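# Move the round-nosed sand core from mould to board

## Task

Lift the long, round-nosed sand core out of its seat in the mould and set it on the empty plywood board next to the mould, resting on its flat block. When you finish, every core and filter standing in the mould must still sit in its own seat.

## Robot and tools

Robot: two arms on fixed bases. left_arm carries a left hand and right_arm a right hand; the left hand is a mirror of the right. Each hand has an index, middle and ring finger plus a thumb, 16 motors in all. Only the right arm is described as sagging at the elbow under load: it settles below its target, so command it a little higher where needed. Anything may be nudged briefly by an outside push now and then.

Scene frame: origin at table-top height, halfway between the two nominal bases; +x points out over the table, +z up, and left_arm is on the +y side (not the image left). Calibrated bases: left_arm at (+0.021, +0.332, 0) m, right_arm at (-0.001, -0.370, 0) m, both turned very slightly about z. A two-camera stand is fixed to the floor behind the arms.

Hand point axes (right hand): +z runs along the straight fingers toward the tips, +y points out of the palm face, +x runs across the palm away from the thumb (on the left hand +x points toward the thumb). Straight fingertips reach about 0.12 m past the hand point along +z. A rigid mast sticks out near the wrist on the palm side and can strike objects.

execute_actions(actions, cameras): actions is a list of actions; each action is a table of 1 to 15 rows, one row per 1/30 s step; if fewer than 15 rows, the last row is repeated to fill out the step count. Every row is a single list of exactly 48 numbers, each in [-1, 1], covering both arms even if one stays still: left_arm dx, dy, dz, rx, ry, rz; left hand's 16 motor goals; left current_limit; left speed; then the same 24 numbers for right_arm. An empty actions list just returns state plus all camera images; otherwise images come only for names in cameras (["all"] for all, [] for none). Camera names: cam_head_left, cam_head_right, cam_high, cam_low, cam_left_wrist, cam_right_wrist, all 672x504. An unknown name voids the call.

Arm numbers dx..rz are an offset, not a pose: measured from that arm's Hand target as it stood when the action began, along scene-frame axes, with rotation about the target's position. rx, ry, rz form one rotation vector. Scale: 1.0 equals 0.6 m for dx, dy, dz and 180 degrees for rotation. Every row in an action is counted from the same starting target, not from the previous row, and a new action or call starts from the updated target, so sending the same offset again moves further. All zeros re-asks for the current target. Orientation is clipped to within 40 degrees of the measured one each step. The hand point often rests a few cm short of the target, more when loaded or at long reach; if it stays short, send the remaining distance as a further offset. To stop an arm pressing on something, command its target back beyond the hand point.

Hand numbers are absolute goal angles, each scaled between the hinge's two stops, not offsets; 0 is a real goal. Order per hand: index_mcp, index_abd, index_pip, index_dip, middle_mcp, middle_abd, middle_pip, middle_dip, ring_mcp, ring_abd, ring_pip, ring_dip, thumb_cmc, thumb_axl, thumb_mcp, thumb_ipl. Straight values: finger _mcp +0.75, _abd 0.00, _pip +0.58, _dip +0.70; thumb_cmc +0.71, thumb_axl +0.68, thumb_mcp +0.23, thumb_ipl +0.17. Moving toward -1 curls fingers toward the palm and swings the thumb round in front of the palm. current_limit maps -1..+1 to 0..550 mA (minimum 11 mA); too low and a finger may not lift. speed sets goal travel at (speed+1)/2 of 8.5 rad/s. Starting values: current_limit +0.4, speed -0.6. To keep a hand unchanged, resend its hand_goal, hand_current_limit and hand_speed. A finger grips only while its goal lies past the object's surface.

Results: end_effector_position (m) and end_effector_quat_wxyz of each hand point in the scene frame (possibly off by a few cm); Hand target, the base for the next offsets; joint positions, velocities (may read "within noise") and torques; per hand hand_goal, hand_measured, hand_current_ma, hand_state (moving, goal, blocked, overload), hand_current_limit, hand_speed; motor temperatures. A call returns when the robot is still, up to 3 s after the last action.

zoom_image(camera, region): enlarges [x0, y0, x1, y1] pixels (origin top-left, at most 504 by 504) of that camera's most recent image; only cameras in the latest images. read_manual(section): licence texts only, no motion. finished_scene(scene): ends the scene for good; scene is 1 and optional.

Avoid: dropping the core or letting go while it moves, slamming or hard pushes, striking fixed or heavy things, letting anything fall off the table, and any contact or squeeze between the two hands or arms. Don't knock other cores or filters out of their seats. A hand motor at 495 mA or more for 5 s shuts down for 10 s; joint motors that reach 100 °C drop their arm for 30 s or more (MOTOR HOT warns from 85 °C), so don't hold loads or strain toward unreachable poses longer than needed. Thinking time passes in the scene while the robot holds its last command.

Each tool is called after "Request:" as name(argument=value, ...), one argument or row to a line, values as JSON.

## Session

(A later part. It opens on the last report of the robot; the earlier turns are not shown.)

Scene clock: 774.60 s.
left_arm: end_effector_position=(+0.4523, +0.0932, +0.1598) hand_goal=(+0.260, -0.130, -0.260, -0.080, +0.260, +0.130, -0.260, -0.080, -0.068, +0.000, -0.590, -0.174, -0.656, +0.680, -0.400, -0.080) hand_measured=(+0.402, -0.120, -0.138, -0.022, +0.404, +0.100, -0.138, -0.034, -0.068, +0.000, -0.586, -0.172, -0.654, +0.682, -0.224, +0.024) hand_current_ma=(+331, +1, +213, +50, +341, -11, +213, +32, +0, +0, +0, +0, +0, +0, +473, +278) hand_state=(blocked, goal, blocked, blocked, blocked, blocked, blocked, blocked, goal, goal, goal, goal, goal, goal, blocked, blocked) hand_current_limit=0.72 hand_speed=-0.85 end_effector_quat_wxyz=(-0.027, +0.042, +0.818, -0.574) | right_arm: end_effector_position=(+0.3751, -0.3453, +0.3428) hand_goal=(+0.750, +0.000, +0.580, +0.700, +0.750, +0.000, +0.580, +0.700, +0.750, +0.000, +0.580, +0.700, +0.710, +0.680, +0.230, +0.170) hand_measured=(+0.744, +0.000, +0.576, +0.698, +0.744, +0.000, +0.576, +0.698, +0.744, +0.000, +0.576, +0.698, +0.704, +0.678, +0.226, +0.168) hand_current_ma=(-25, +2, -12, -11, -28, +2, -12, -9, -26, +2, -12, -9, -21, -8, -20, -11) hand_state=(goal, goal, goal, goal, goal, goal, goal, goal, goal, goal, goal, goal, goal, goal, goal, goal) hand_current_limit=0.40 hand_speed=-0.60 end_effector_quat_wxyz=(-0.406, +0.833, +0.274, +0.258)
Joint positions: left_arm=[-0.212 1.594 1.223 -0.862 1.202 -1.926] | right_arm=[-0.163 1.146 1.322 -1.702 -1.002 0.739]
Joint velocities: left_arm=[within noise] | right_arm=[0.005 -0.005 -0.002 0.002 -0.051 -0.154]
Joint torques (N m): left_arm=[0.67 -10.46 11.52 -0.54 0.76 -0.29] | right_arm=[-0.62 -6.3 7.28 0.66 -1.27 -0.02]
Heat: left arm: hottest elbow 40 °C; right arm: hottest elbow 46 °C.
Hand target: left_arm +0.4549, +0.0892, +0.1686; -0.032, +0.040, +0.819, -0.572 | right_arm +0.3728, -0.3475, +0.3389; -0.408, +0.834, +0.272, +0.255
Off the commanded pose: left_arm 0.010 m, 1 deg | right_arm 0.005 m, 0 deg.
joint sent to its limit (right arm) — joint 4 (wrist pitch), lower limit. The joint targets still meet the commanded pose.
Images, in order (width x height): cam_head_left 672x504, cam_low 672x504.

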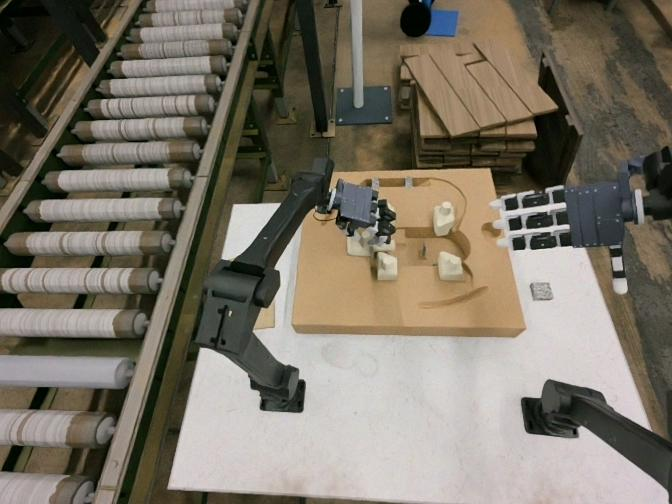

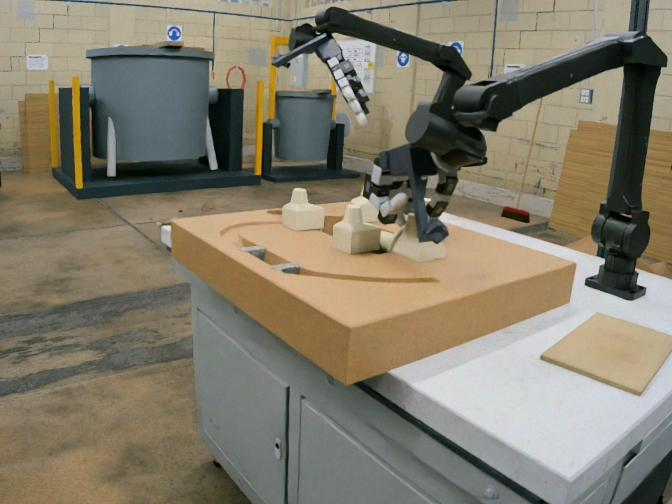

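Request:
execute_actions(
  actions=[
    [[0.0,0.0,0.01,0,0,0,0.26,-0.13,-0.26,-0.08,0.26,0.13,-0.26,-0.08,-0.068,0,-0.591,-0.174,-0.657,0.68,-0.4,-0.08,0.72,-0.85,0,0,0,0,0,0,0.75,0,0.58,0.7,0.75,0,0.58,0.7,0.75,0,0.58,0.7,0.71,0.68,0.23,0.17,0.4,-0.6],[0.0,0.0,0.03,0,0,0,0.26,-0.13,-0.26,-0.08,0.26,0.13,-0.26,-0.08,-0.068,0,-0.591,-0.174,-0.657,0.68,-0.4,-0.08,0.72,-0.85,0,0,0,0,0,0,0.75,0,0.58,0.7,0.75,0,0.58,0.7,0.75,0,0.58,0.7,0.71,0.68,0.23,0.17,0.4,-0.6]],
  ],
  cameras=["cam_low","cam_head_left"],
)

Request:
zoom_image(
  camera="cam_low",
  region=[350, 160, 450, 270],
)

Scene clock: 780.53 s.
left_arm: end_effector_position=(+0.4507, +0.0936, +0.1621) hand_goal=(+0.260, -0.130, -0.260, -0.080, +0.260, +0.130, -0.260, -0.080, -0.068, +0.000, -0.590, -0.174, -0.656, +0.680, -0.400, -0.080) hand_measured=(+0.398, -0.116, -0.138, -0.022, +0.404, +0.092, -0.140, -0.040, -0.068, +0.000, -0.586, -0.172, -0.654, +0.682, -0.224, +0.024) hand_current_ma=(+312, +2, +213, +50, +341, -16, +208, +25, +0, +0, +0, +0, +0, +0, +473, +278) hand_state=(blocked, goal, blocked, blocked, blocked, blocked, blocked, blocked, goal, goal, goal, goal, goal, goal, blocked, blocked) hand_current_limit=0.72 hand_speed=-0.85 end_effector_quat_wxyz=(-0.030, +0.045, +0.820, -0.570) | right_arm: end_effector_position=(+0.3751, -0.3453, +0.3428) hand_goal=(+0.750, +0.000, +0.580, +0.700, +0.750, +0.000, +0.580, +0.700, +0.750, +0.000, +0.580, +0.700, +0.710, +0.680, +0.230, +0.170) hand_measured=(+0.744, +0.000, +0.576, +0.698, +0.744, +0.000, +0.576, +0.698, +0.744, +0.000, +0.576, +0.698, +0.704, +0.678, +0.226, +0.168) hand_current_ma=(-25, +2, -12, -11, -28, +2, -12, -9, -26, +2, -12, -9, -21, -8, -20, -11) hand_state=(goal, goal, goal, goal, goal, goal, goal, goal, goal, goal, goal, goal, goal, goal, goal, goal) hand_current_limit=0.40 hand_speed=-0.60 end_effector_quat_wxyz=(-0.406, +0.833, +0.274, +0.258)
Joint positions: left_arm=[-0.214 1.594 1.234 -0.898 1.196 -1.902] | right_arm=[-0.163 1.146 1.322 -1.702 -1.002 0.739]
Joint torques (N m): left_arm=[0.85 -11.69 13.04 -0.96 1 -0.53] | right_arm=[-0.56 -6.24 7.28 0.66 -1.27 -0.01]
Heat: left arm: hottest elbow 42 °C; right arm: hottest elbow 46 °C.
Hand target: left_arm +0.4549, +0.0893, +0.1867; -0.032, +0.040, +0.819, -0.572 | right_arm +0.3728, -0.3475, +0.3389; -0.408, +0.834, +0.272, +0.255
Off the commanded pose: left_arm 0.025 m, 1 deg | right_arm 0.005 m, 0 deg.
joint sent to its limit (right arm) — joint 4 (wrist pitch), lower limit. The joint targets still meet the commanded pose.
Images, in order (width x height): cam_head_left 672x504, cam_low 672x504.

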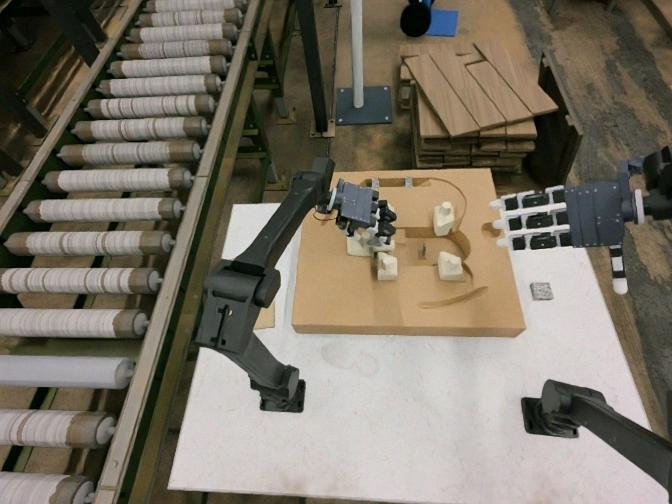

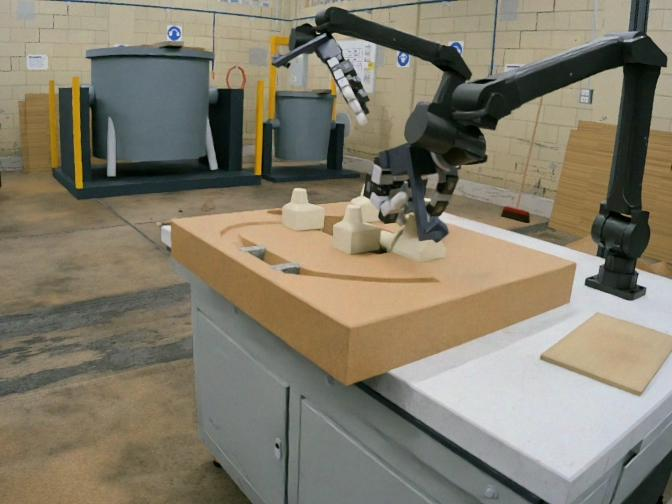

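Scaled by 4.582 from the camera's 672x504 image, which has a finer 960x720 frame.

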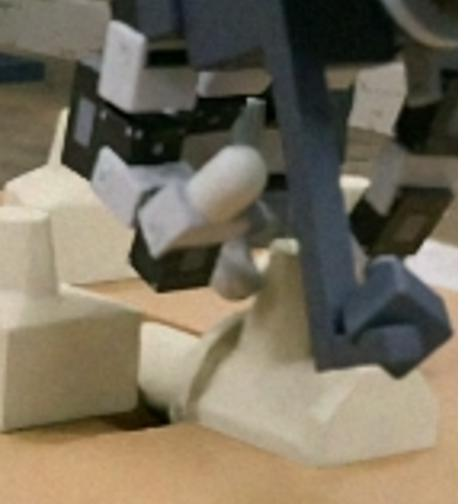

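Request:
execute_actions(
  actions=[
    [[0.0,0.0,0.01,0,0,0,0.22,-0.13,-0.28,-0.09,0.22,0.13,-0.28,-0.09,-0.068,0,-0.591,-0.174,-0.657,0.68,-0.42,-0.1,0.75,-0.85,0,0,0,0,0,0,0.75,0,0.58,0.7,0.75,0,0.58,0.7,0.75,0,0.58,0.7,0.71,0.68,0.23,0.17,0.4,-0.6],[0.0,0.0,0.02,0,0,0,0.22,-0.13,-0.28,-0.09,0.22,0.13,-0.28,-0.09,-0.068,0,-0.591,-0.174,-0.657,0.68,-0.42,-0.1,0.75,-0.85,0,0,0,0,0,0,0.75,0,0.58,0.7,0.75,0,0.58,0.7,0.75,0,0.58,0.7,0.71,0.68,0.23,0.17,0.4,-0.6]],
  ],
  cameras=["cam_low","cam_head_left"],
)

Request:
zoom_image(
  camera="cam_low",
  region=[350, 160, 450, 270],
)

Request:
zoom_image(
  camera="cam_head_left",
  region=[330, 205, 400, 275],
)

Scene clock: 790.40 s.
left_arm: end_effector_position=(+0.4502, +0.0946, +0.1651) hand_goal=(+0.220, -0.130, -0.280, -0.090, +0.220, +0.130, -0.280, -0.090, -0.068, +0.000, -0.590, -0.174, -0.656, +0.680, -0.420, -0.100) hand_measured=(+0.390, -0.116, -0.142, -0.024, +0.404, +0.090, -0.154, -0.040, -0.068, +0.000, -0.586, -0.172, -0.654, +0.680, -0.218, +0.024) hand_current_ma=(+465, +2, +275, +64, +481, -17, +228, +39, +0, +0, +0, +0, +0, +0, +481, +395) hand_state=(blocked, goal, blocked, blocked, blocked, blocked, blocked, blocked, goal, goal, goal, goal, goal, goal, blocked, blocked) hand_current_limit=0.75 hand_speed=-0.85 end_effector_quat_wxyz=(-0.032, +0.045, +0.822, -0.566) | right_arm: end_effector_position=(+0.3751, -0.3453, +0.3428) hand_goal=(+0.750, +0.000, +0.580, +0.700, +0.750, +0.000, +0.580, +0.700, +0.750, +0.000, +0.580, +0.700, +0.710, +0.680, +0.230, +0.170) hand_measured=(+0.744, +0.000, +0.576, +0.698, +0.744, +0.000, +0.576, +0.698, +0.744, +0.000, +0.576, +0.698, +0.704, +0.678, +0.226, +0.168) hand_current_ma=(-25, +2, -12, -11, -28, +2, -12, -9, -26, +2, -12, -9, -21, -8, -20, -11) hand_state=(goal, goal, goal, goal, goal, goal, goal, goal, goal, goal, goal, goal, goal, goal, goal, goal) hand_current_limit=0.40 hand_speed=-0.60 end_effector_quat_wxyz=(-0.406, +0.833, +0.274, +0.258)
Joint positions: left_arm=[-0.215 1.594 1.246 -0.926 1.189 -1.891] | right_arm=[-0.163 1.146 1.322 -1.702 -1.002 0.739]
Joint torques (N m): left_arm=[0.85 -12.28 13.76 -1.09 1.27 -0.62] | right_arm=[-0.56 -6.3 7.28 0.65 -1.27 -0.01]
Heat: left arm: hottest elbow 44 °C; right arm: hottest elbow 46 °C.
Hand target: left_arm +0.4549, +0.0892, +0.1986; -0.032, +0.040, +0.819, -0.572 | right_arm +0.3728, -0.3475, +0.3389; -0.408, +0.834, +0.272, +0.255
Off the commanded pose: left_arm 0.034 m, 1 deg | right_arm 0.005 m, 0 deg.
joint sent to its limit (right arm) — joint 4 (wrist pitch), lower limit. The joint targets still meet the commanded pose.
Images, in order (width x height): cam_head_left 672x504, cam_low 672x504.

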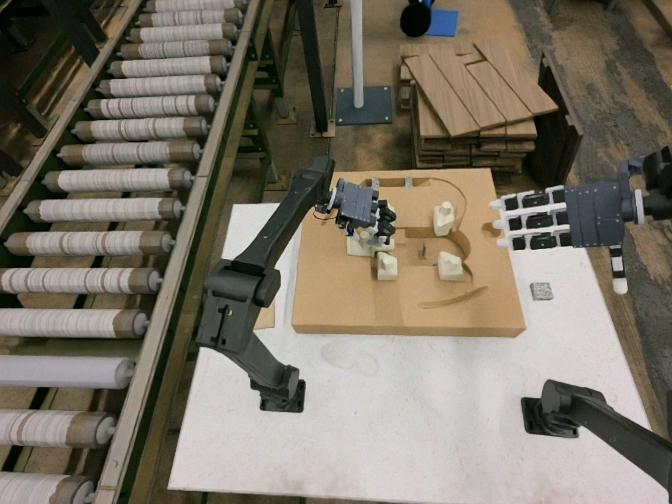

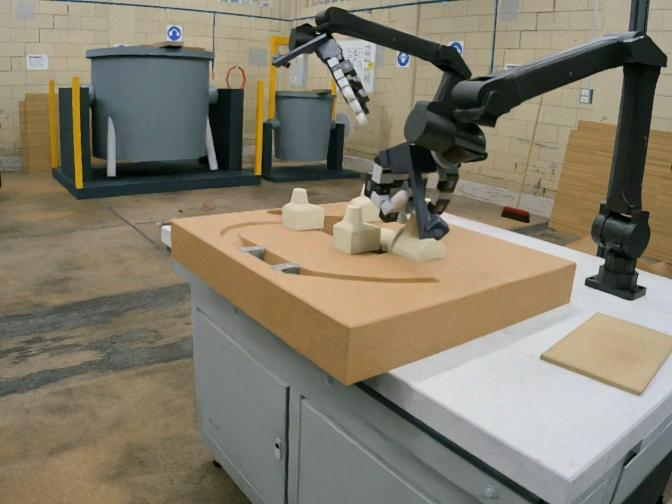

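Scaled by 4.582 from the camera's 672x504 image, which has a finer 960x720 frame.

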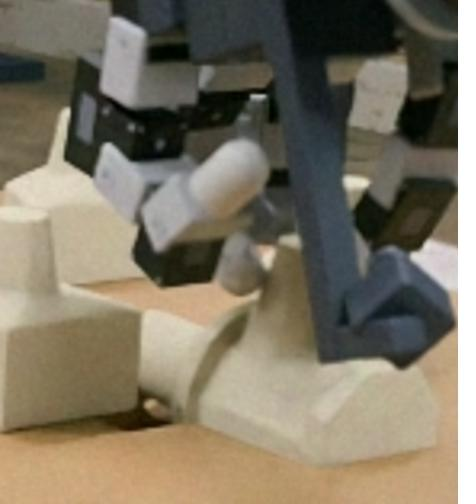

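Scaled by 7.200 from the camera's 672x504 image, which has a finer 960x720 frame.

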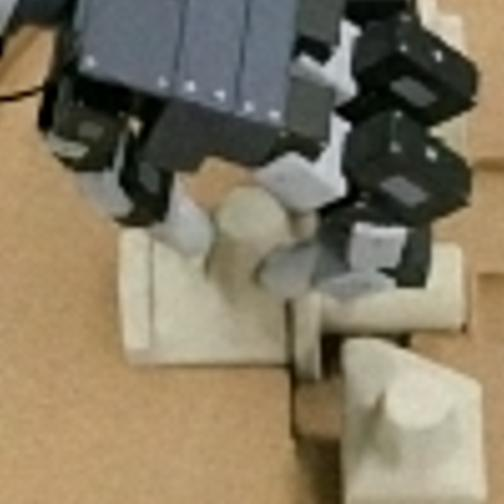

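Request:
execute_actions(
  actions=[
    [[0.0,0.008,0.01,0,0,0,0.22,-0.13,-0.28,-0.09,0.22,0.13,-0.28,-0.09,-0.068,0,-0.591,-0.174,-0.657,0.68,-0.42,-0.1,0.75,-0.85,0,0,0,0,0,0,0.75,0,0.58,0.7,0.75,0,0.58,0.7,0.75,0,0.58,0.7,0.71,0.68,0.23,0.17,0.4,-0.6],[0.0,0.015,0.02,0,0,0,0.22,-0.13,-0.28,-0.09,0.22,0.13,-0.28,-0.09,-0.068,0,-0.591,-0.174,-0.657,0.68,-0.42,-0.1,0.75,-0.85,0,0,0,0,0,0,0.75,0,0.58,0.7,0.75,0,0.58,0.7,0.75,0,0.58,0.7,0.71,0.68,0.23,0.17,0.4,-0.6]],
  ],
  cameras=["cam_low","cam_head_left"],
)

Request:
zoom_image(
  camera="cam_low",
  region=[350, 160, 450, 270],
)

Request:
zoom_image(
  camera="cam_head_left",
  region=[330, 205, 400, 275],
)

Scene clock: 809.57 s.
left_arm: end_effector_position=(+0.4483, +0.0966, +0.1700) hand_goal=(+0.220, -0.130, -0.280, -0.090, +0.220, +0.130, -0.280, -0.090, -0.068, +0.000, -0.590, -0.174, -0.656, +0.680, -0.420, -0.100) hand_measured=(+0.374, -0.116, -0.148, -0.024, +0.390, +0.078, -0.154, -0.040, -0.068, +0.000, -0.586, -0.172, -0.654, +0.680, -0.206, +0.024) hand_current_ma=(+389, +2, +253, +64, +468, -30, +228, +39, +0, +0, +0, +0, +0, +0, +481, +395) hand_state=(blocked, goal, blocked, blocked, blocked, blocked, blocked, blocked, goal, goal, goal, goal, goal, goal, blocked, blocked) hand_current_limit=0.75 hand_speed=-0.85 end_effector_quat_wxyz=(-0.034, +0.056, +0.824, -0.562) | right_arm: end_effector_position=(+0.3751, -0.3453, +0.3428) hand_goal=(+0.750, +0.000, +0.580, +0.700, +0.750, +0.000, +0.580, +0.700, +0.750, +0.000, +0.580, +0.700, +0.710, +0.680, +0.230, +0.170) hand_measured=(+0.744, +0.000, +0.576, +0.698, +0.744, +0.000, +0.576, +0.698, +0.744, +0.000, +0.576, +0.698, +0.704, +0.678, +0.226, +0.168) hand_current_ma=(-25, +2, -12, -11, -28, +2, -12, -9, -26, +2, -12, -9, -21, -8, -20, -11) hand_state=(goal, goal, goal, goal, goal, goal, goal, goal, goal, goal, goal, goal, goal, goal, goal, goal) hand_current_limit=0.40 hand_speed=-0.60 end_effector_quat_wxyz=(-0.406, +0.833, +0.274, +0.258)
Joint positions: left_arm=[-0.215 1.594 1.266 -0.994 1.184 -1.831] | right_arm=[-0.163 1.146 1.322 -1.702 -1.002 0.739]
Joint torques (N m): left_arm=[2.26 -12.92 14.23 -1.4 1.64 -0.74] | right_arm=[-0.62 -6.24 7.3 0.66 -1.27 -0.02]
Motor temperatures (°C): left_arm=[28 30 50 26 31 26] | right_arm=[26 29 46 26 31 23]
Heat: left arm: hottest elbow 50 °C; right arm: hottest elbow 46 °C.
Hand target: left_arm +0.4548, +0.0982, +0.2106; -0.032, +0.040, +0.819, -0.572 | right_arm +0.3728, -0.3475, +0.3389; -0.408, +0.834, +0.272, +0.255
Off the commanded pose: left_arm 0.041 m, 2 deg | right_arm 0.005 m, 0 deg.
joint sent to its limit (right arm) — joint 4 (wrist pitch), lower limit. The joint targets still meet the commanded pose.
Images, in order (width x height): cam_head_left 672x504, cam_low 672x504.

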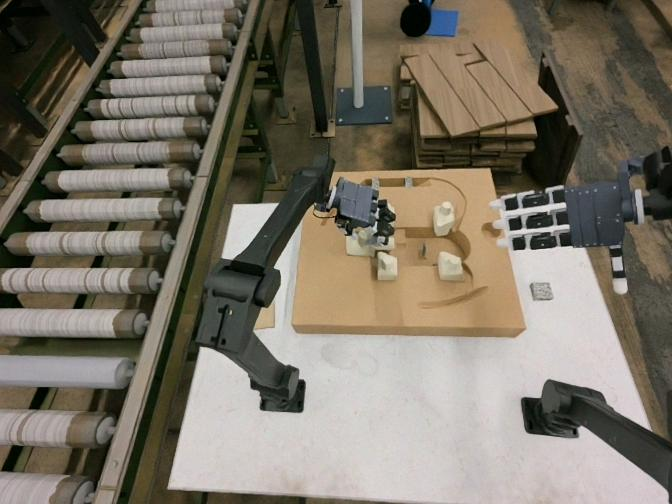

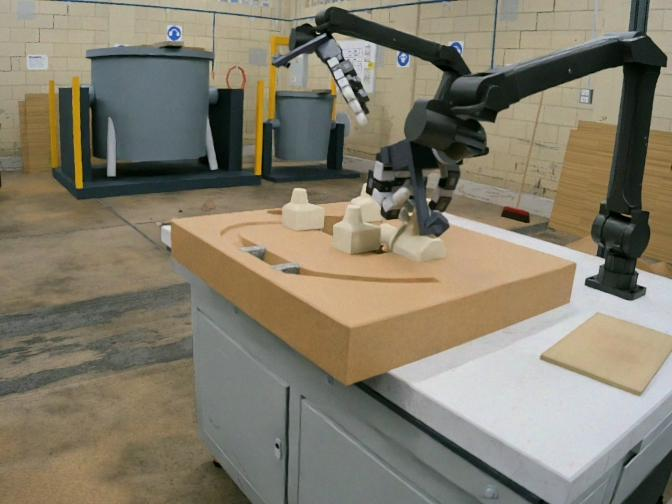

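Scaled by 4.582 from the camera's 672x504 image, which has a finer 960x720 frame.

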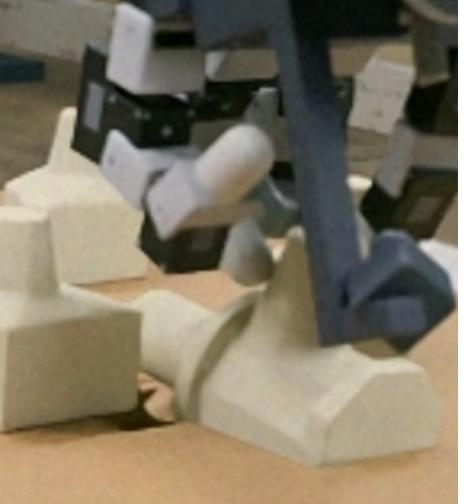

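Scaled by 7.200 from the camera's 672x504 image, which has a finer 960x720 frame.

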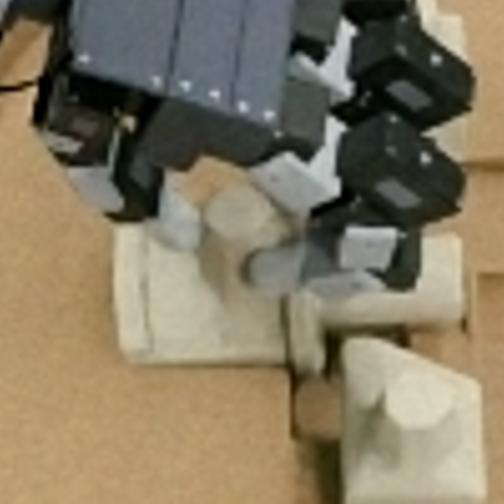

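Request:
execute_actions(
  actions=[
    [[0.004,0.008,0.01,0,0,0,0.2,-0.13,-0.28,-0.09,0.2,0.13,-0.28,-0.09,-0.068,0,-0.591,-0.174,-0.657,0.68,-0.42,-0.1,0.77,-0.85,0,0,0,0,0,0,0.75,0,0.58,0.7,0.75,0,0.58,0.7,0.75,0,0.58,0.7,0.71,0.68,0.23,0.17,0.4,-0.6],[0.008,0.015,0.03,0,0,0,0.2,-0.13,-0.28,-0.09,0.2,0.13,-0.28,-0.09,-0.068,0,-0.591,-0.174,-0.657,0.68,-0.42,-0.1,0.77,-0.85,0,0,0,0,0,0,0.75,0,0.58,0.7,0.75,0,0.58,0.7,0.75,0,0.58,0.7,0.71,0.68,0.23,0.17,0.4,-0.6]],
  ],
  cameras=["cam_low","cam_head_left"],
)

Request:
zoom_image(
  camera="cam_low",
  region=[350, 160, 450, 270],
)

Request:
zoom_image(
  camera="cam_head_left",
  region=[330, 205, 400, 275],
)

Scene clock: 819.07 s.
left_arm: end_effector_position=(+0.4445, +0.1054, +0.1827) hand_goal=(+0.200, -0.130, -0.280, -0.090, +0.200, +0.130, -0.280, -0.090, -0.068, +0.000, -0.590, -0.174, -0.656, +0.680, -0.420, -0.100) hand_measured=(+0.330, -0.106, -0.164, -0.028, +0.372, +0.076, -0.166, -0.046, -0.068, +0.000, -0.586, -0.172, -0.652, +0.682, -0.172, +0.024) hand_current_ma=(+280, +7, +194, +56, +477, -33, +191, +29, +0, +0, +0, +0, +0, +0, +487, +395) hand_state=(blocked, blocked, blocked, blocked, blocked, blocked, blocked, blocked, goal, goal, goal, goal, goal, goal, blocked, blocked) hand_current_limit=0.77 hand_speed=-0.85 end_effector_quat_wxyz=(-0.048, +0.046, +0.826, -0.560) | right_arm: end_effector_position=(+0.3751, -0.3453, +0.3428) hand_goal=(+0.750, +0.000, +0.580, +0.700, +0.750, +0.000, +0.580, +0.700, +0.750, +0.000, +0.580, +0.700, +0.710, +0.680, +0.230, +0.170) hand_measured=(+0.744, +0.000, +0.576, +0.698, +0.744, +0.000, +0.576, +0.698, +0.744, +0.000, +0.576, +0.698, +0.704, +0.678, +0.226, +0.168) hand_current_ma=(-25, +2, -12, -11, -28, +2, -12, -9, -26, +2, -12, -9, -21, -8, -20, -11) hand_state=(goal, goal, goal, goal, goal, goal, goal, goal, goal, goal, goal, goal, goal, goal, goal, goal) hand_current_limit=0.40 hand_speed=-0.60 end_effector_quat_wxyz=(-0.406, +0.833, +0.274, +0.258)
Joint positions: left_arm=[-0.198 1.594 1.303 -1.101 1.188 -1.791] | right_arm=[-0.163 1.146 1.322 -1.702 -1.002 0.739]
Joint torques (N m): left_arm=[2.55 -12.63 15.64 -1.21 1.69 -0.64] | right_arm=[-0.56 -6.24 7.28 0.66 -1.27 -0.01]
Heat: left arm: hottest elbow 49 °C; right arm: hottest elbow 46 °C.
Hand target: left_arm +0.4598, +0.1073, +0.2287; -0.032, +0.040, +0.819, -0.572 | right_arm +0.3728, -0.3475, +0.3389; -0.408, +0.834, +0.272, +0.255
Off the commanded pose: left_arm 0.048 m, 2 deg | right_arm 0.005 m, 0 deg.
joint sent to its limit (right arm) — joint 4 (wrist pitch), lower limit. The joint targets still meet the commanded pose.
Images, in order (width x height): cam_head_left 672x504, cam_low 672x504.

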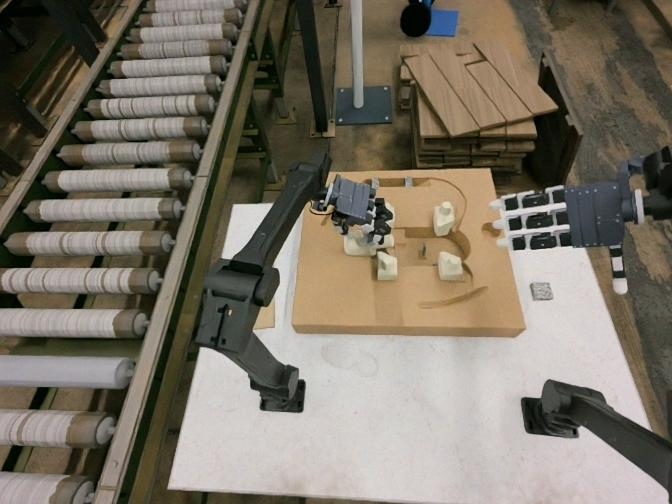

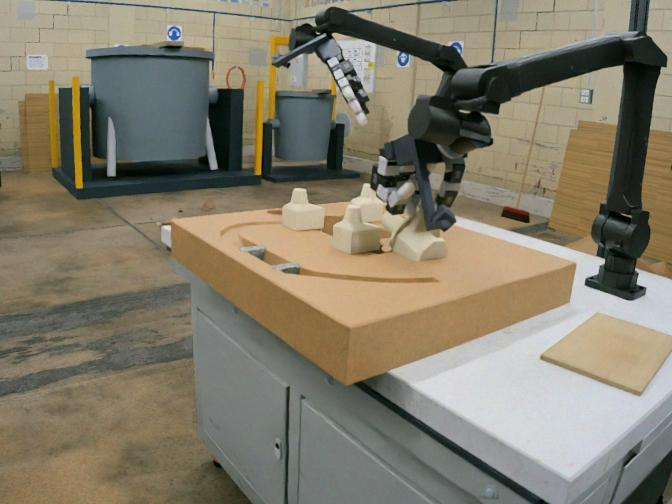

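Scaled by 4.582 from the camera's 672x504 image, which has a finer 960x720 frame.

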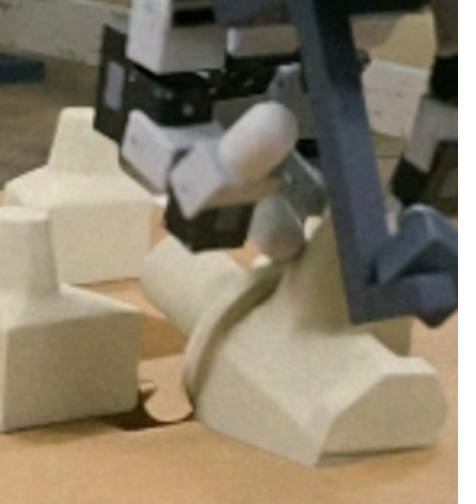

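Scaled by 7.200 from the camera's 672x504 image, which has a finer 960x720 frame.

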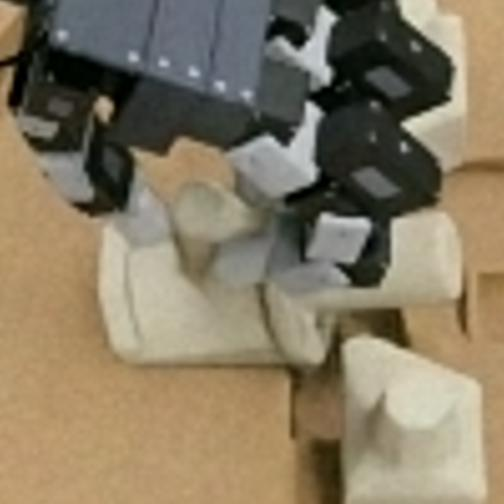

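Request:
execute_actions(
  actions=[
    [[0.004,0.008,0.01,0,0,0,0.22,-0.13,-0.28,-0.09,0.25,0.13,-0.28,-0.09,-0.068,0,-0.591,-0.174,-0.657,0.68,-0.42,-0.1,0.77,-0.85,0,0,0,0,0,0,0.75,0,0.58,0.7,0.75,0,0.58,0.7,0.75,0,0.58,0.7,0.71,0.68,0.23,0.17,0.4,-0.6],[0.008,0.015,0.03,0,0,0,0.22,-0.13,-0.28,-0.09,0.25,0.13,-0.28,-0.09,-0.068,0,-0.591,-0.174,-0.657,0.68,-0.42,-0.1,0.77,-0.85,0,0,0,0,0,0,0.75,0,0.58,0.7,0.75,0,0.58,0.7,0.75,0,0.58,0.7,0.71,0.68,0.23,0.17,0.4,-0.6]],
  ],
  cameras=["cam_low","cam_head_left"],
)

Request:
zoom_image(
  camera="cam_low",
  region=[350, 160, 450, 270],
)

Request:
zoom_image(
  camera="cam_head_left",
  region=[330, 205, 400, 275],
)

Scene clock: 830.77 s.
left_arm: end_effector_position=(+0.4439, +0.1138, +0.2066) hand_goal=(+0.220, -0.130, -0.280, -0.090, +0.250, +0.130, -0.280, -0.090, -0.068, +0.000, -0.590, -0.174, -0.656, +0.680, -0.420, -0.100) hand_measured=(+0.330, -0.100, -0.164, -0.034, +0.370, +0.076, -0.182, -0.052, -0.068, +0.000, -0.586, -0.172, -0.648, +0.686, -0.172, +0.024) hand_current_ma=(+202, +11, +192, +47, +234, -33, +137, +22, +0, +0, +0, +0, +1, +1, +487, +395) hand_state=(blocked, blocked, blocked, blocked, blocked, blocked, blocked, blocked, goal, goal, goal, goal, goal, goal, blocked, blocked) hand_current_limit=0.77 hand_speed=-0.85 end_effector_quat_wxyz=(-0.061, +0.032, +0.825, -0.561) | right_arm: end_effector_position=(+0.3751, -0.3453, +0.3428) hand_goal=(+0.750, +0.000, +0.580, +0.700, +0.750, +0.000, +0.580, +0.700, +0.750, +0.000, +0.580, +0.700, +0.710, +0.680, +0.230, +0.170) hand_measured=(+0.744, +0.000, +0.576, +0.698, +0.744, +0.000, +0.576, +0.698, +0.744, +0.000, +0.576, +0.698, +0.704, +0.678, +0.226, +0.168) hand_current_ma=(-25, +2, -12, -11, -28, +2, -12, -9, -26, +2, -12, -9, -21, -8, -20, -11) hand_state=(goal, goal, goal, goal, goal, goal, goal, goal, goal, goal, goal, goal, goal, goal, goal, goal) hand_current_limit=0.40 hand_speed=-0.60 end_effector_quat_wxyz=(-0.406, +0.833, +0.274, +0.258)
Joint positions: left_arm=[-0.179 1.594 1.364 -1.223 1.197 -1.767] | right_arm=[-0.163 1.146 1.322 -1.702 -1.002 0.739]
Joint torques (N m): left_arm=[2.55 -12.1 15.73 -0.68 1.48 -0.37] | right_arm=[-0.62 -6.24 7.28 0.66 -1.27 -0.02]
Motor temperatures (°C): left_arm=[28 31 55 26 33 26] | right_arm=[26 29 46 26 31 23]
Heat: left arm: hottest elbow 55 °C; right arm: hottest elbow 46 °C.
Hand target: left_arm +0.4644, +0.1162, +0.2467; -0.032, +0.040, +0.819, -0.572 | right_arm +0.3728, -0.3475, +0.3389; -0.408, +0.834, +0.272, +0.255
Off the commanded pose: left_arm 0.045 m, 4 deg | right_arm 0.005 m, 0 deg.
joint sent to its limit (right arm) — joint 4 (wrist pitch), lower limit. The joint targets still meet the commanded pose.
Images, in order (width x height): cam_head_left 672x504, cam_low 672x504.

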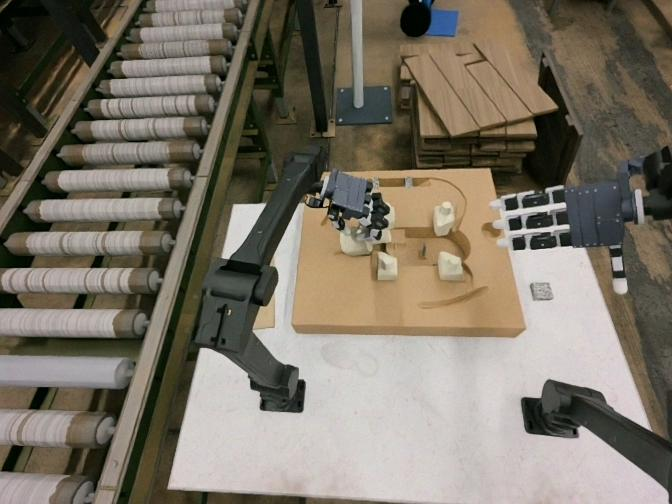

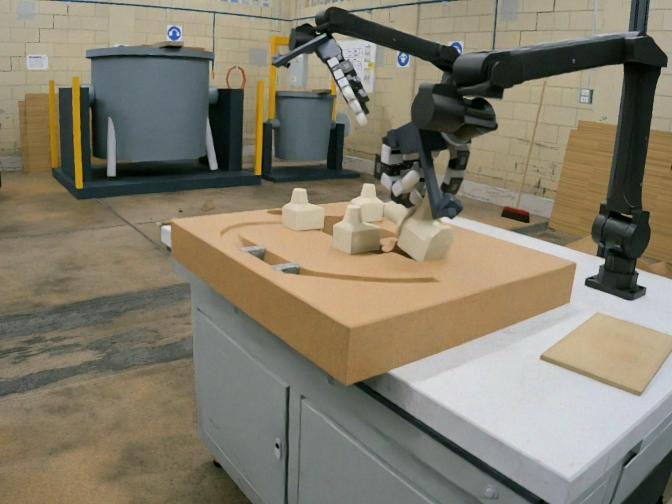

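Scaled by 4.582 from the camera's 672x504 image, which has a finer 960x720 frame.

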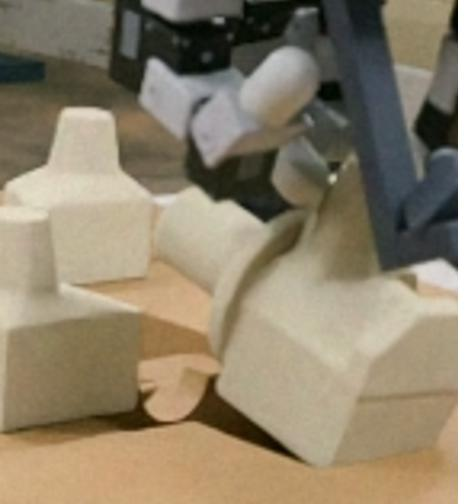

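Scaled by 7.200 from the camera's 672x504 image, which has a finer 960x720 frame.

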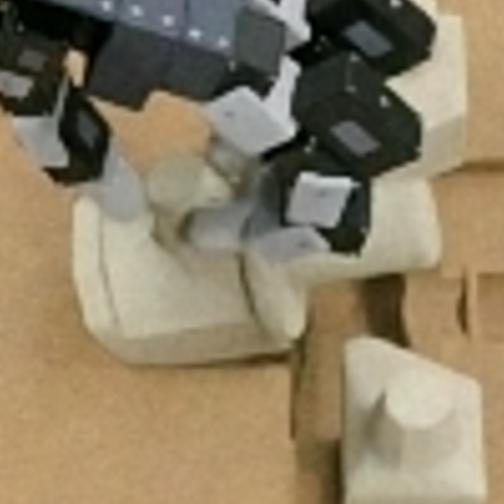

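Request:
execute_actions(
  actions=[
    [[0.002,0.004,0.012,0,0,0,0.2,-0.13,-0.28,-0.09,0.22,0.13,-0.28,-0.09,-0.068,0,-0.591,-0.174,-0.657,0.68,-0.42,-0.1,0.77,-0.85,0,0,0,0,0,0,0.75,0,0.58,0.7,0.75,0,0.58,0.7,0.75,0,0.58,0.7,0.71,0.68,0.23,0.17,0.4,-0.6],[0.004,0.01,0.03,0,0,0,0.2,-0.13,-0.28,-0.09,0.22,0.13,-0.28,-0.09,-0.068,0,-0.591,-0.174,-0.657,0.68,-0.42,-0.1,0.77,-0.85,0,0,0,0,0,0,0.75,0,0.58,0.7,0.75,0,0.58,0.7,0.75,0,0.58,0.7,0.71,0.68,0.23,0.17,0.4,-0.6]],
  ],
  cameras=["cam_low","cam_head_left"],
)

Request:
zoom_image(
  camera="cam_low",
  region=[350, 140, 470, 270],
)

Request:
zoom_image(
  camera="cam_head_left",
  region=[330, 205, 400, 275],
)

Scene clock: 839.47 s.
left_arm: end_effector_position=(+0.4472, +0.1257, +0.2256) hand_goal=(+0.200, -0.130, -0.280, -0.090, +0.220, +0.130, -0.280, -0.090, -0.068, +0.000, -0.590, -0.174, -0.656, +0.680, -0.420, -0.100) hand_measured=(+0.302, -0.100, -0.192, -0.046, +0.296, +0.076, -0.210, -0.056, -0.068, +0.000, -0.586, -0.172, -0.622, +0.700, -0.172, +0.018) hand_current_ma=(+172, +11, +115, +28, +95, -33, +71, +17, +0, +0, +0, +0, +18, +9, +487, +361) hand_state=(blocked, blocked, blocked, blocked, blocked, blocked, blocked, blocked, goal, goal, goal, goal, blocked, blocked, blocked, blocked) hand_current_limit=0.77 hand_speed=-0.85 end_effector_quat_wxyz=(-0.062, +0.022, +0.826, -0.559) | right_arm: end_effector_position=(+0.3751, -0.3453, +0.3428) hand_goal=(+0.750, +0.000, +0.580, +0.700, +0.750, +0.000, +0.580, +0.700, +0.750, +0.000, +0.580, +0.700, +0.710, +0.680, +0.230, +0.170) hand_measured=(+0.744, +0.000, +0.576, +0.698, +0.744, +0.000, +0.576, +0.698, +0.744, +0.000, +0.576, +0.698, +0.704, +0.678, +0.226, +0.168) hand_current_ma=(-25, +2, -12, -11, -28, +2, -12, -9, -26, +2, -12, -9, -21, -8, -20, -11) hand_state=(goal, goal, goal, goal, goal, goal, goal, goal, goal, goal, goal, goal, goal, goal, goal, goal) hand_current_limit=0.40 hand_speed=-0.60 end_effector_quat_wxyz=(-0.406, +0.833, +0.274, +0.258)
Joint positions: left_arm=[-0.154 1.594 1.417 -1.316 1.194 -1.738] | right_arm=[-0.163 1.146 1.322 -1.702 -1.002 0.739]
Joint torques (N m): left_arm=[1.49 -11.81 15.94 -0.51 1.69 -0.27] | right_arm=[-0.62 -6.24 7.28 0.66 -1.27 -0.01]
Motor temperatures (°C): left_arm=[28 31 57 26 33 26] | right_arm=[26 29 46 26 31 23]
Heat: left arm: hottest elbow 57 °C; right arm: hottest elbow 46 °C.
Hand target: left_arm +0.4669, +0.1223, +0.2647; -0.032, +0.040, +0.819, -0.572 | right_arm +0.3728, -0.3475, +0.3389; -0.408, +0.834, +0.272, +0.255
Off the commanded pose: left_arm 0.044 m, 4 deg | right_arm 0.005 m, 0 deg.
joint sent to its limit (right arm) — joint 4 (wrist pitch), lower limit. The joint targets still meet the commanded pose.
Images, in order (width x height): cam_head_left 672x504, cam_low 672x504.

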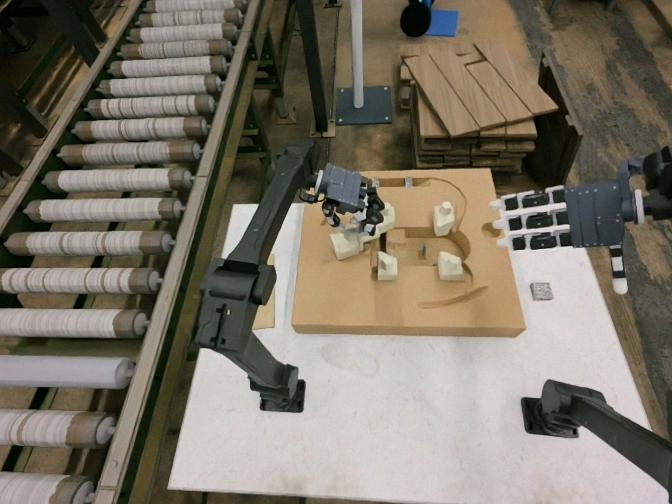

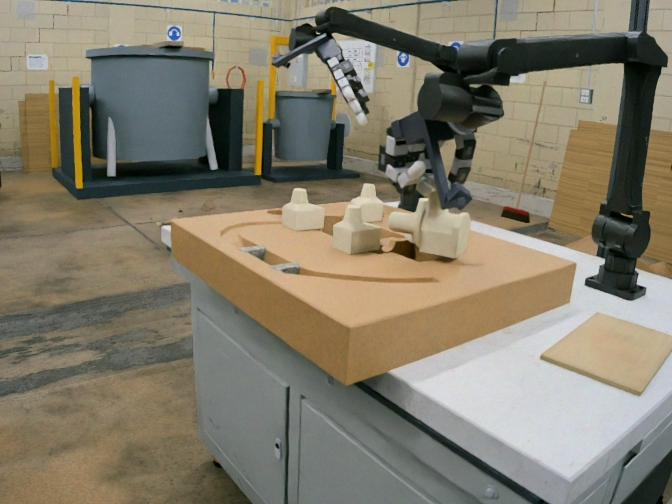

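Scaled by 3.877 from the camera's 672x504 image, which has a finer 960x720 frame.

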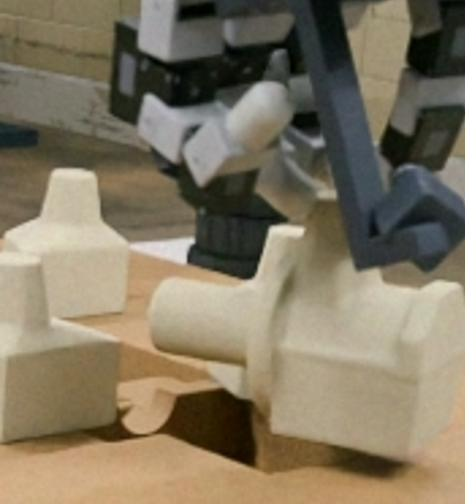

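Scaled by 7.200 from the camera's 672x504 image, which has a finer 960x720 frame.

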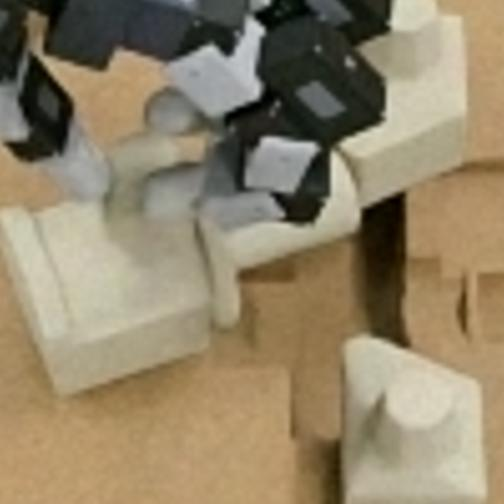

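Request:
execute_actions(
  actions=[
    [[0.0,0.0,0.012,0,0,0,0.18,-0.13,-0.28,-0.09,0.18,0.13,-0.28,-0.09,-0.068,0,-0.591,-0.174,-0.657,0.68,-0.42,-0.1,0.77,-0.85,0,0,0,0,0,0,0.75,0,0.58,0.7,0.75,0,0.58,0.7,0.75,0,0.58,0.7,0.71,0.68,0.23,0.17,0.4,-0.6],[0.0,0.0,0.03,0,0,0,0.18,-0.13,-0.28,-0.09,0.18,0.13,-0.28,-0.09,-0.068,0,-0.591,-0.174,-0.657,0.68,-0.42,-0.1,0.77,-0.85,0,0,0,0,0,0,0.75,0,0.58,0.7,0.75,0,0.58,0.7,0.75,0,0.58,0.7,0.71,0.68,0.23,0.17,0.4,-0.6]],
    [[0.0,0.0,0.025,0,0,0,0.18,-0.13,-0.28,-0.09,0.18,0.13,-0.28,-0.09,-0.068,0,-0.591,-0.174,-0.657,0.68,-0.42,-0.1,0.77,-0.85,0,0,0,0,0,0,0.75,0,0.58,0.7,0.75,0,0.58,0.7,0.75,0,0.58,0.7,0.71,0.68,0.23,0.17,0.4,-0.6]],
  ],
  cameras=["cam_low","cam_head_left","cam_high","cam_left_wrist"],
)

Request:
zoom_image(
  camera="cam_low",
  region=[350, 120, 480, 270],
)

Scene clock: 875.90 s.
left_arm: end_effector_position=(+0.4569, +0.1211, +0.2787) hand_goal=(+0.180, -0.130, -0.280, -0.090, +0.180, +0.130, -0.280, -0.090, -0.068, +0.000, -0.590, -0.174, -0.656, +0.680, -0.420, -0.100) hand_measured=(+0.258, -0.126, -0.238, -0.084, +0.180, +0.124, -0.276, -0.086, -0.068, +0.000, -0.586, -0.172, -0.630, +0.698, -0.200, -0.024) hand_current_ma=(+100, +0, +27, +1, +0, +0, +0, +0, +0, +0, +0, +0, +11, +8, +487, +156) hand_state=(blocked, goal, blocked, goal, goal, goal, goal, goal, goal, goal, goal, goal, blocked, goal, blocked, blocked) hand_current_limit=0.77 hand_speed=-0.85 end_effector_quat_wxyz=(-0.048, +0.034, +0.820, -0.570) | right_arm: end_effector_position=(+0.3751, -0.3453, +0.3428) hand_goal=(+0.750, +0.000, +0.580, +0.700, +0.750, +0.000, +0.580, +0.700, +0.750, +0.000, +0.580, +0.700, +0.710, +0.680, +0.230, +0.170) hand_measured=(+0.744, +0.000, +0.576, +0.698, +0.744, +0.000, +0.576, +0.698, +0.744, +0.000, +0.576, +0.698, +0.704, +0.678, +0.226, +0.168) hand_current_ma=(-25, +2, -12, -11, -28, +2, -12, -9, -26, +2, -12, -9, -21, -8, -20, -11) hand_state=(goal, goal, goal, goal, goal, goal, goal, goal, goal, goal, goal, goal, goal, goal, goal, goal) hand_current_limit=0.40 hand_speed=-0.60 end_effector_quat_wxyz=(-0.406, +0.833, +0.274, +0.258)
Joint positions: left_arm=[-0.154 1.585 1.54 -1.409 1.215 -1.738] | right_arm=[-0.163 1.146 1.322 -1.702 -1.002 0.739]
Joint torques (N m): left_arm=[1.67 -10.87 13.46 -0.35 0.91 -0.25] | right_arm=[-0.56 -6.24 7.27 0.65 -1.27 -0.02]
Motor temperatures (°C): left_arm=[27 31 50 26 31 26] | right_arm=[26 29 47 26 31 23]
Heat: left arm: hottest elbow 50 °C; right arm: hottest elbow 47 °C.
Hand target: left_arm +0.4669, +0.1224, +0.2977; -0.032, +0.040, +0.819, -0.572 | right_arm +0.3728, -0.3475, +0.3389; -0.408, +0.834, +0.272, +0.255
Off the commanded pose: left_arm 0.021 m, 2 deg | right_arm 0.005 m, 0 deg.
joint sent to its limit (right arm) — joint 4 (wrist pitch), lower limit. The joint targets still meet the commanded pose.
Images, in order (width x height): cam_head_left 672x504, cam_high 672x504, cam_low 672x504, cam_left_wrist 672x504.

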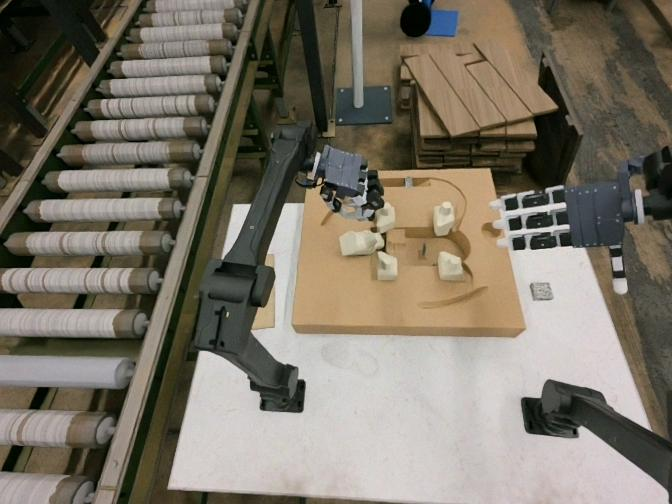

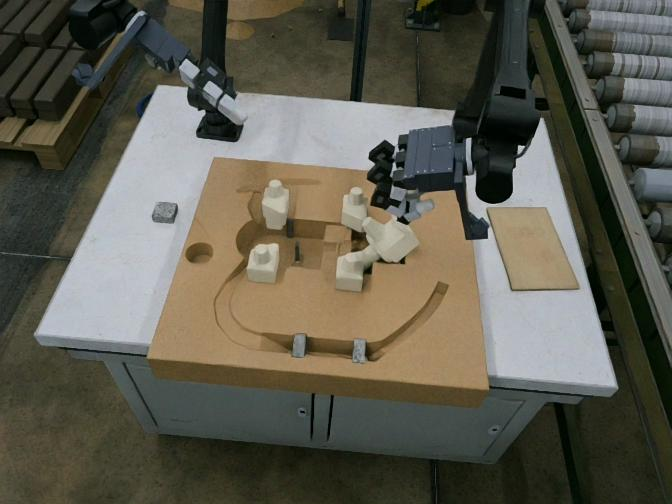

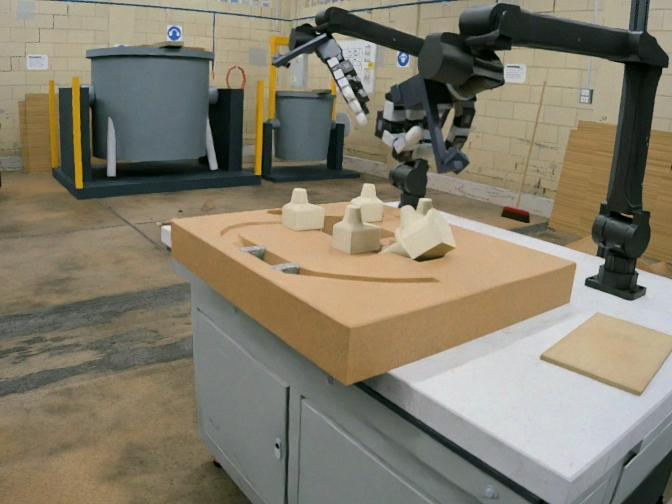

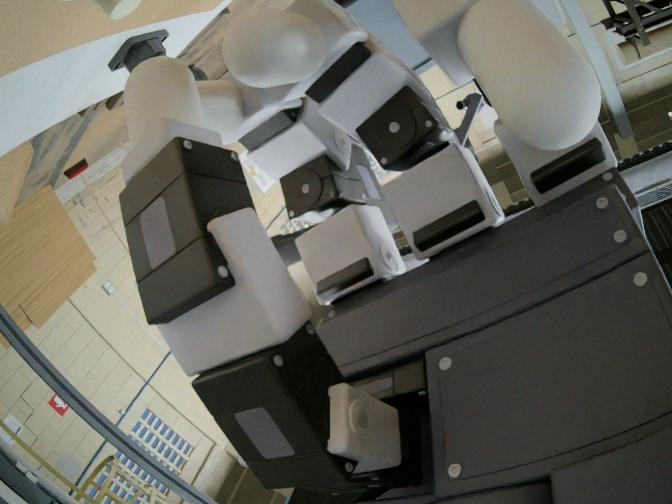

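Scaled by 3.360 from the camera's 672x504 image, which has a finer 960x720 frame.

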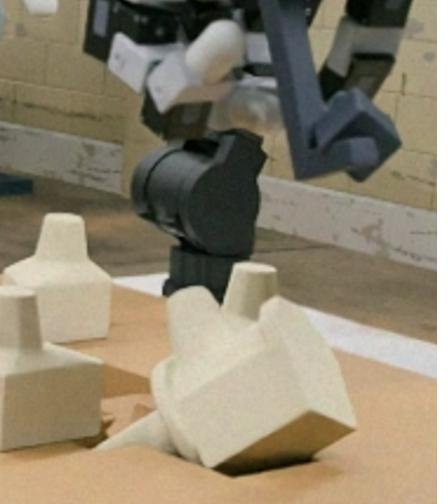

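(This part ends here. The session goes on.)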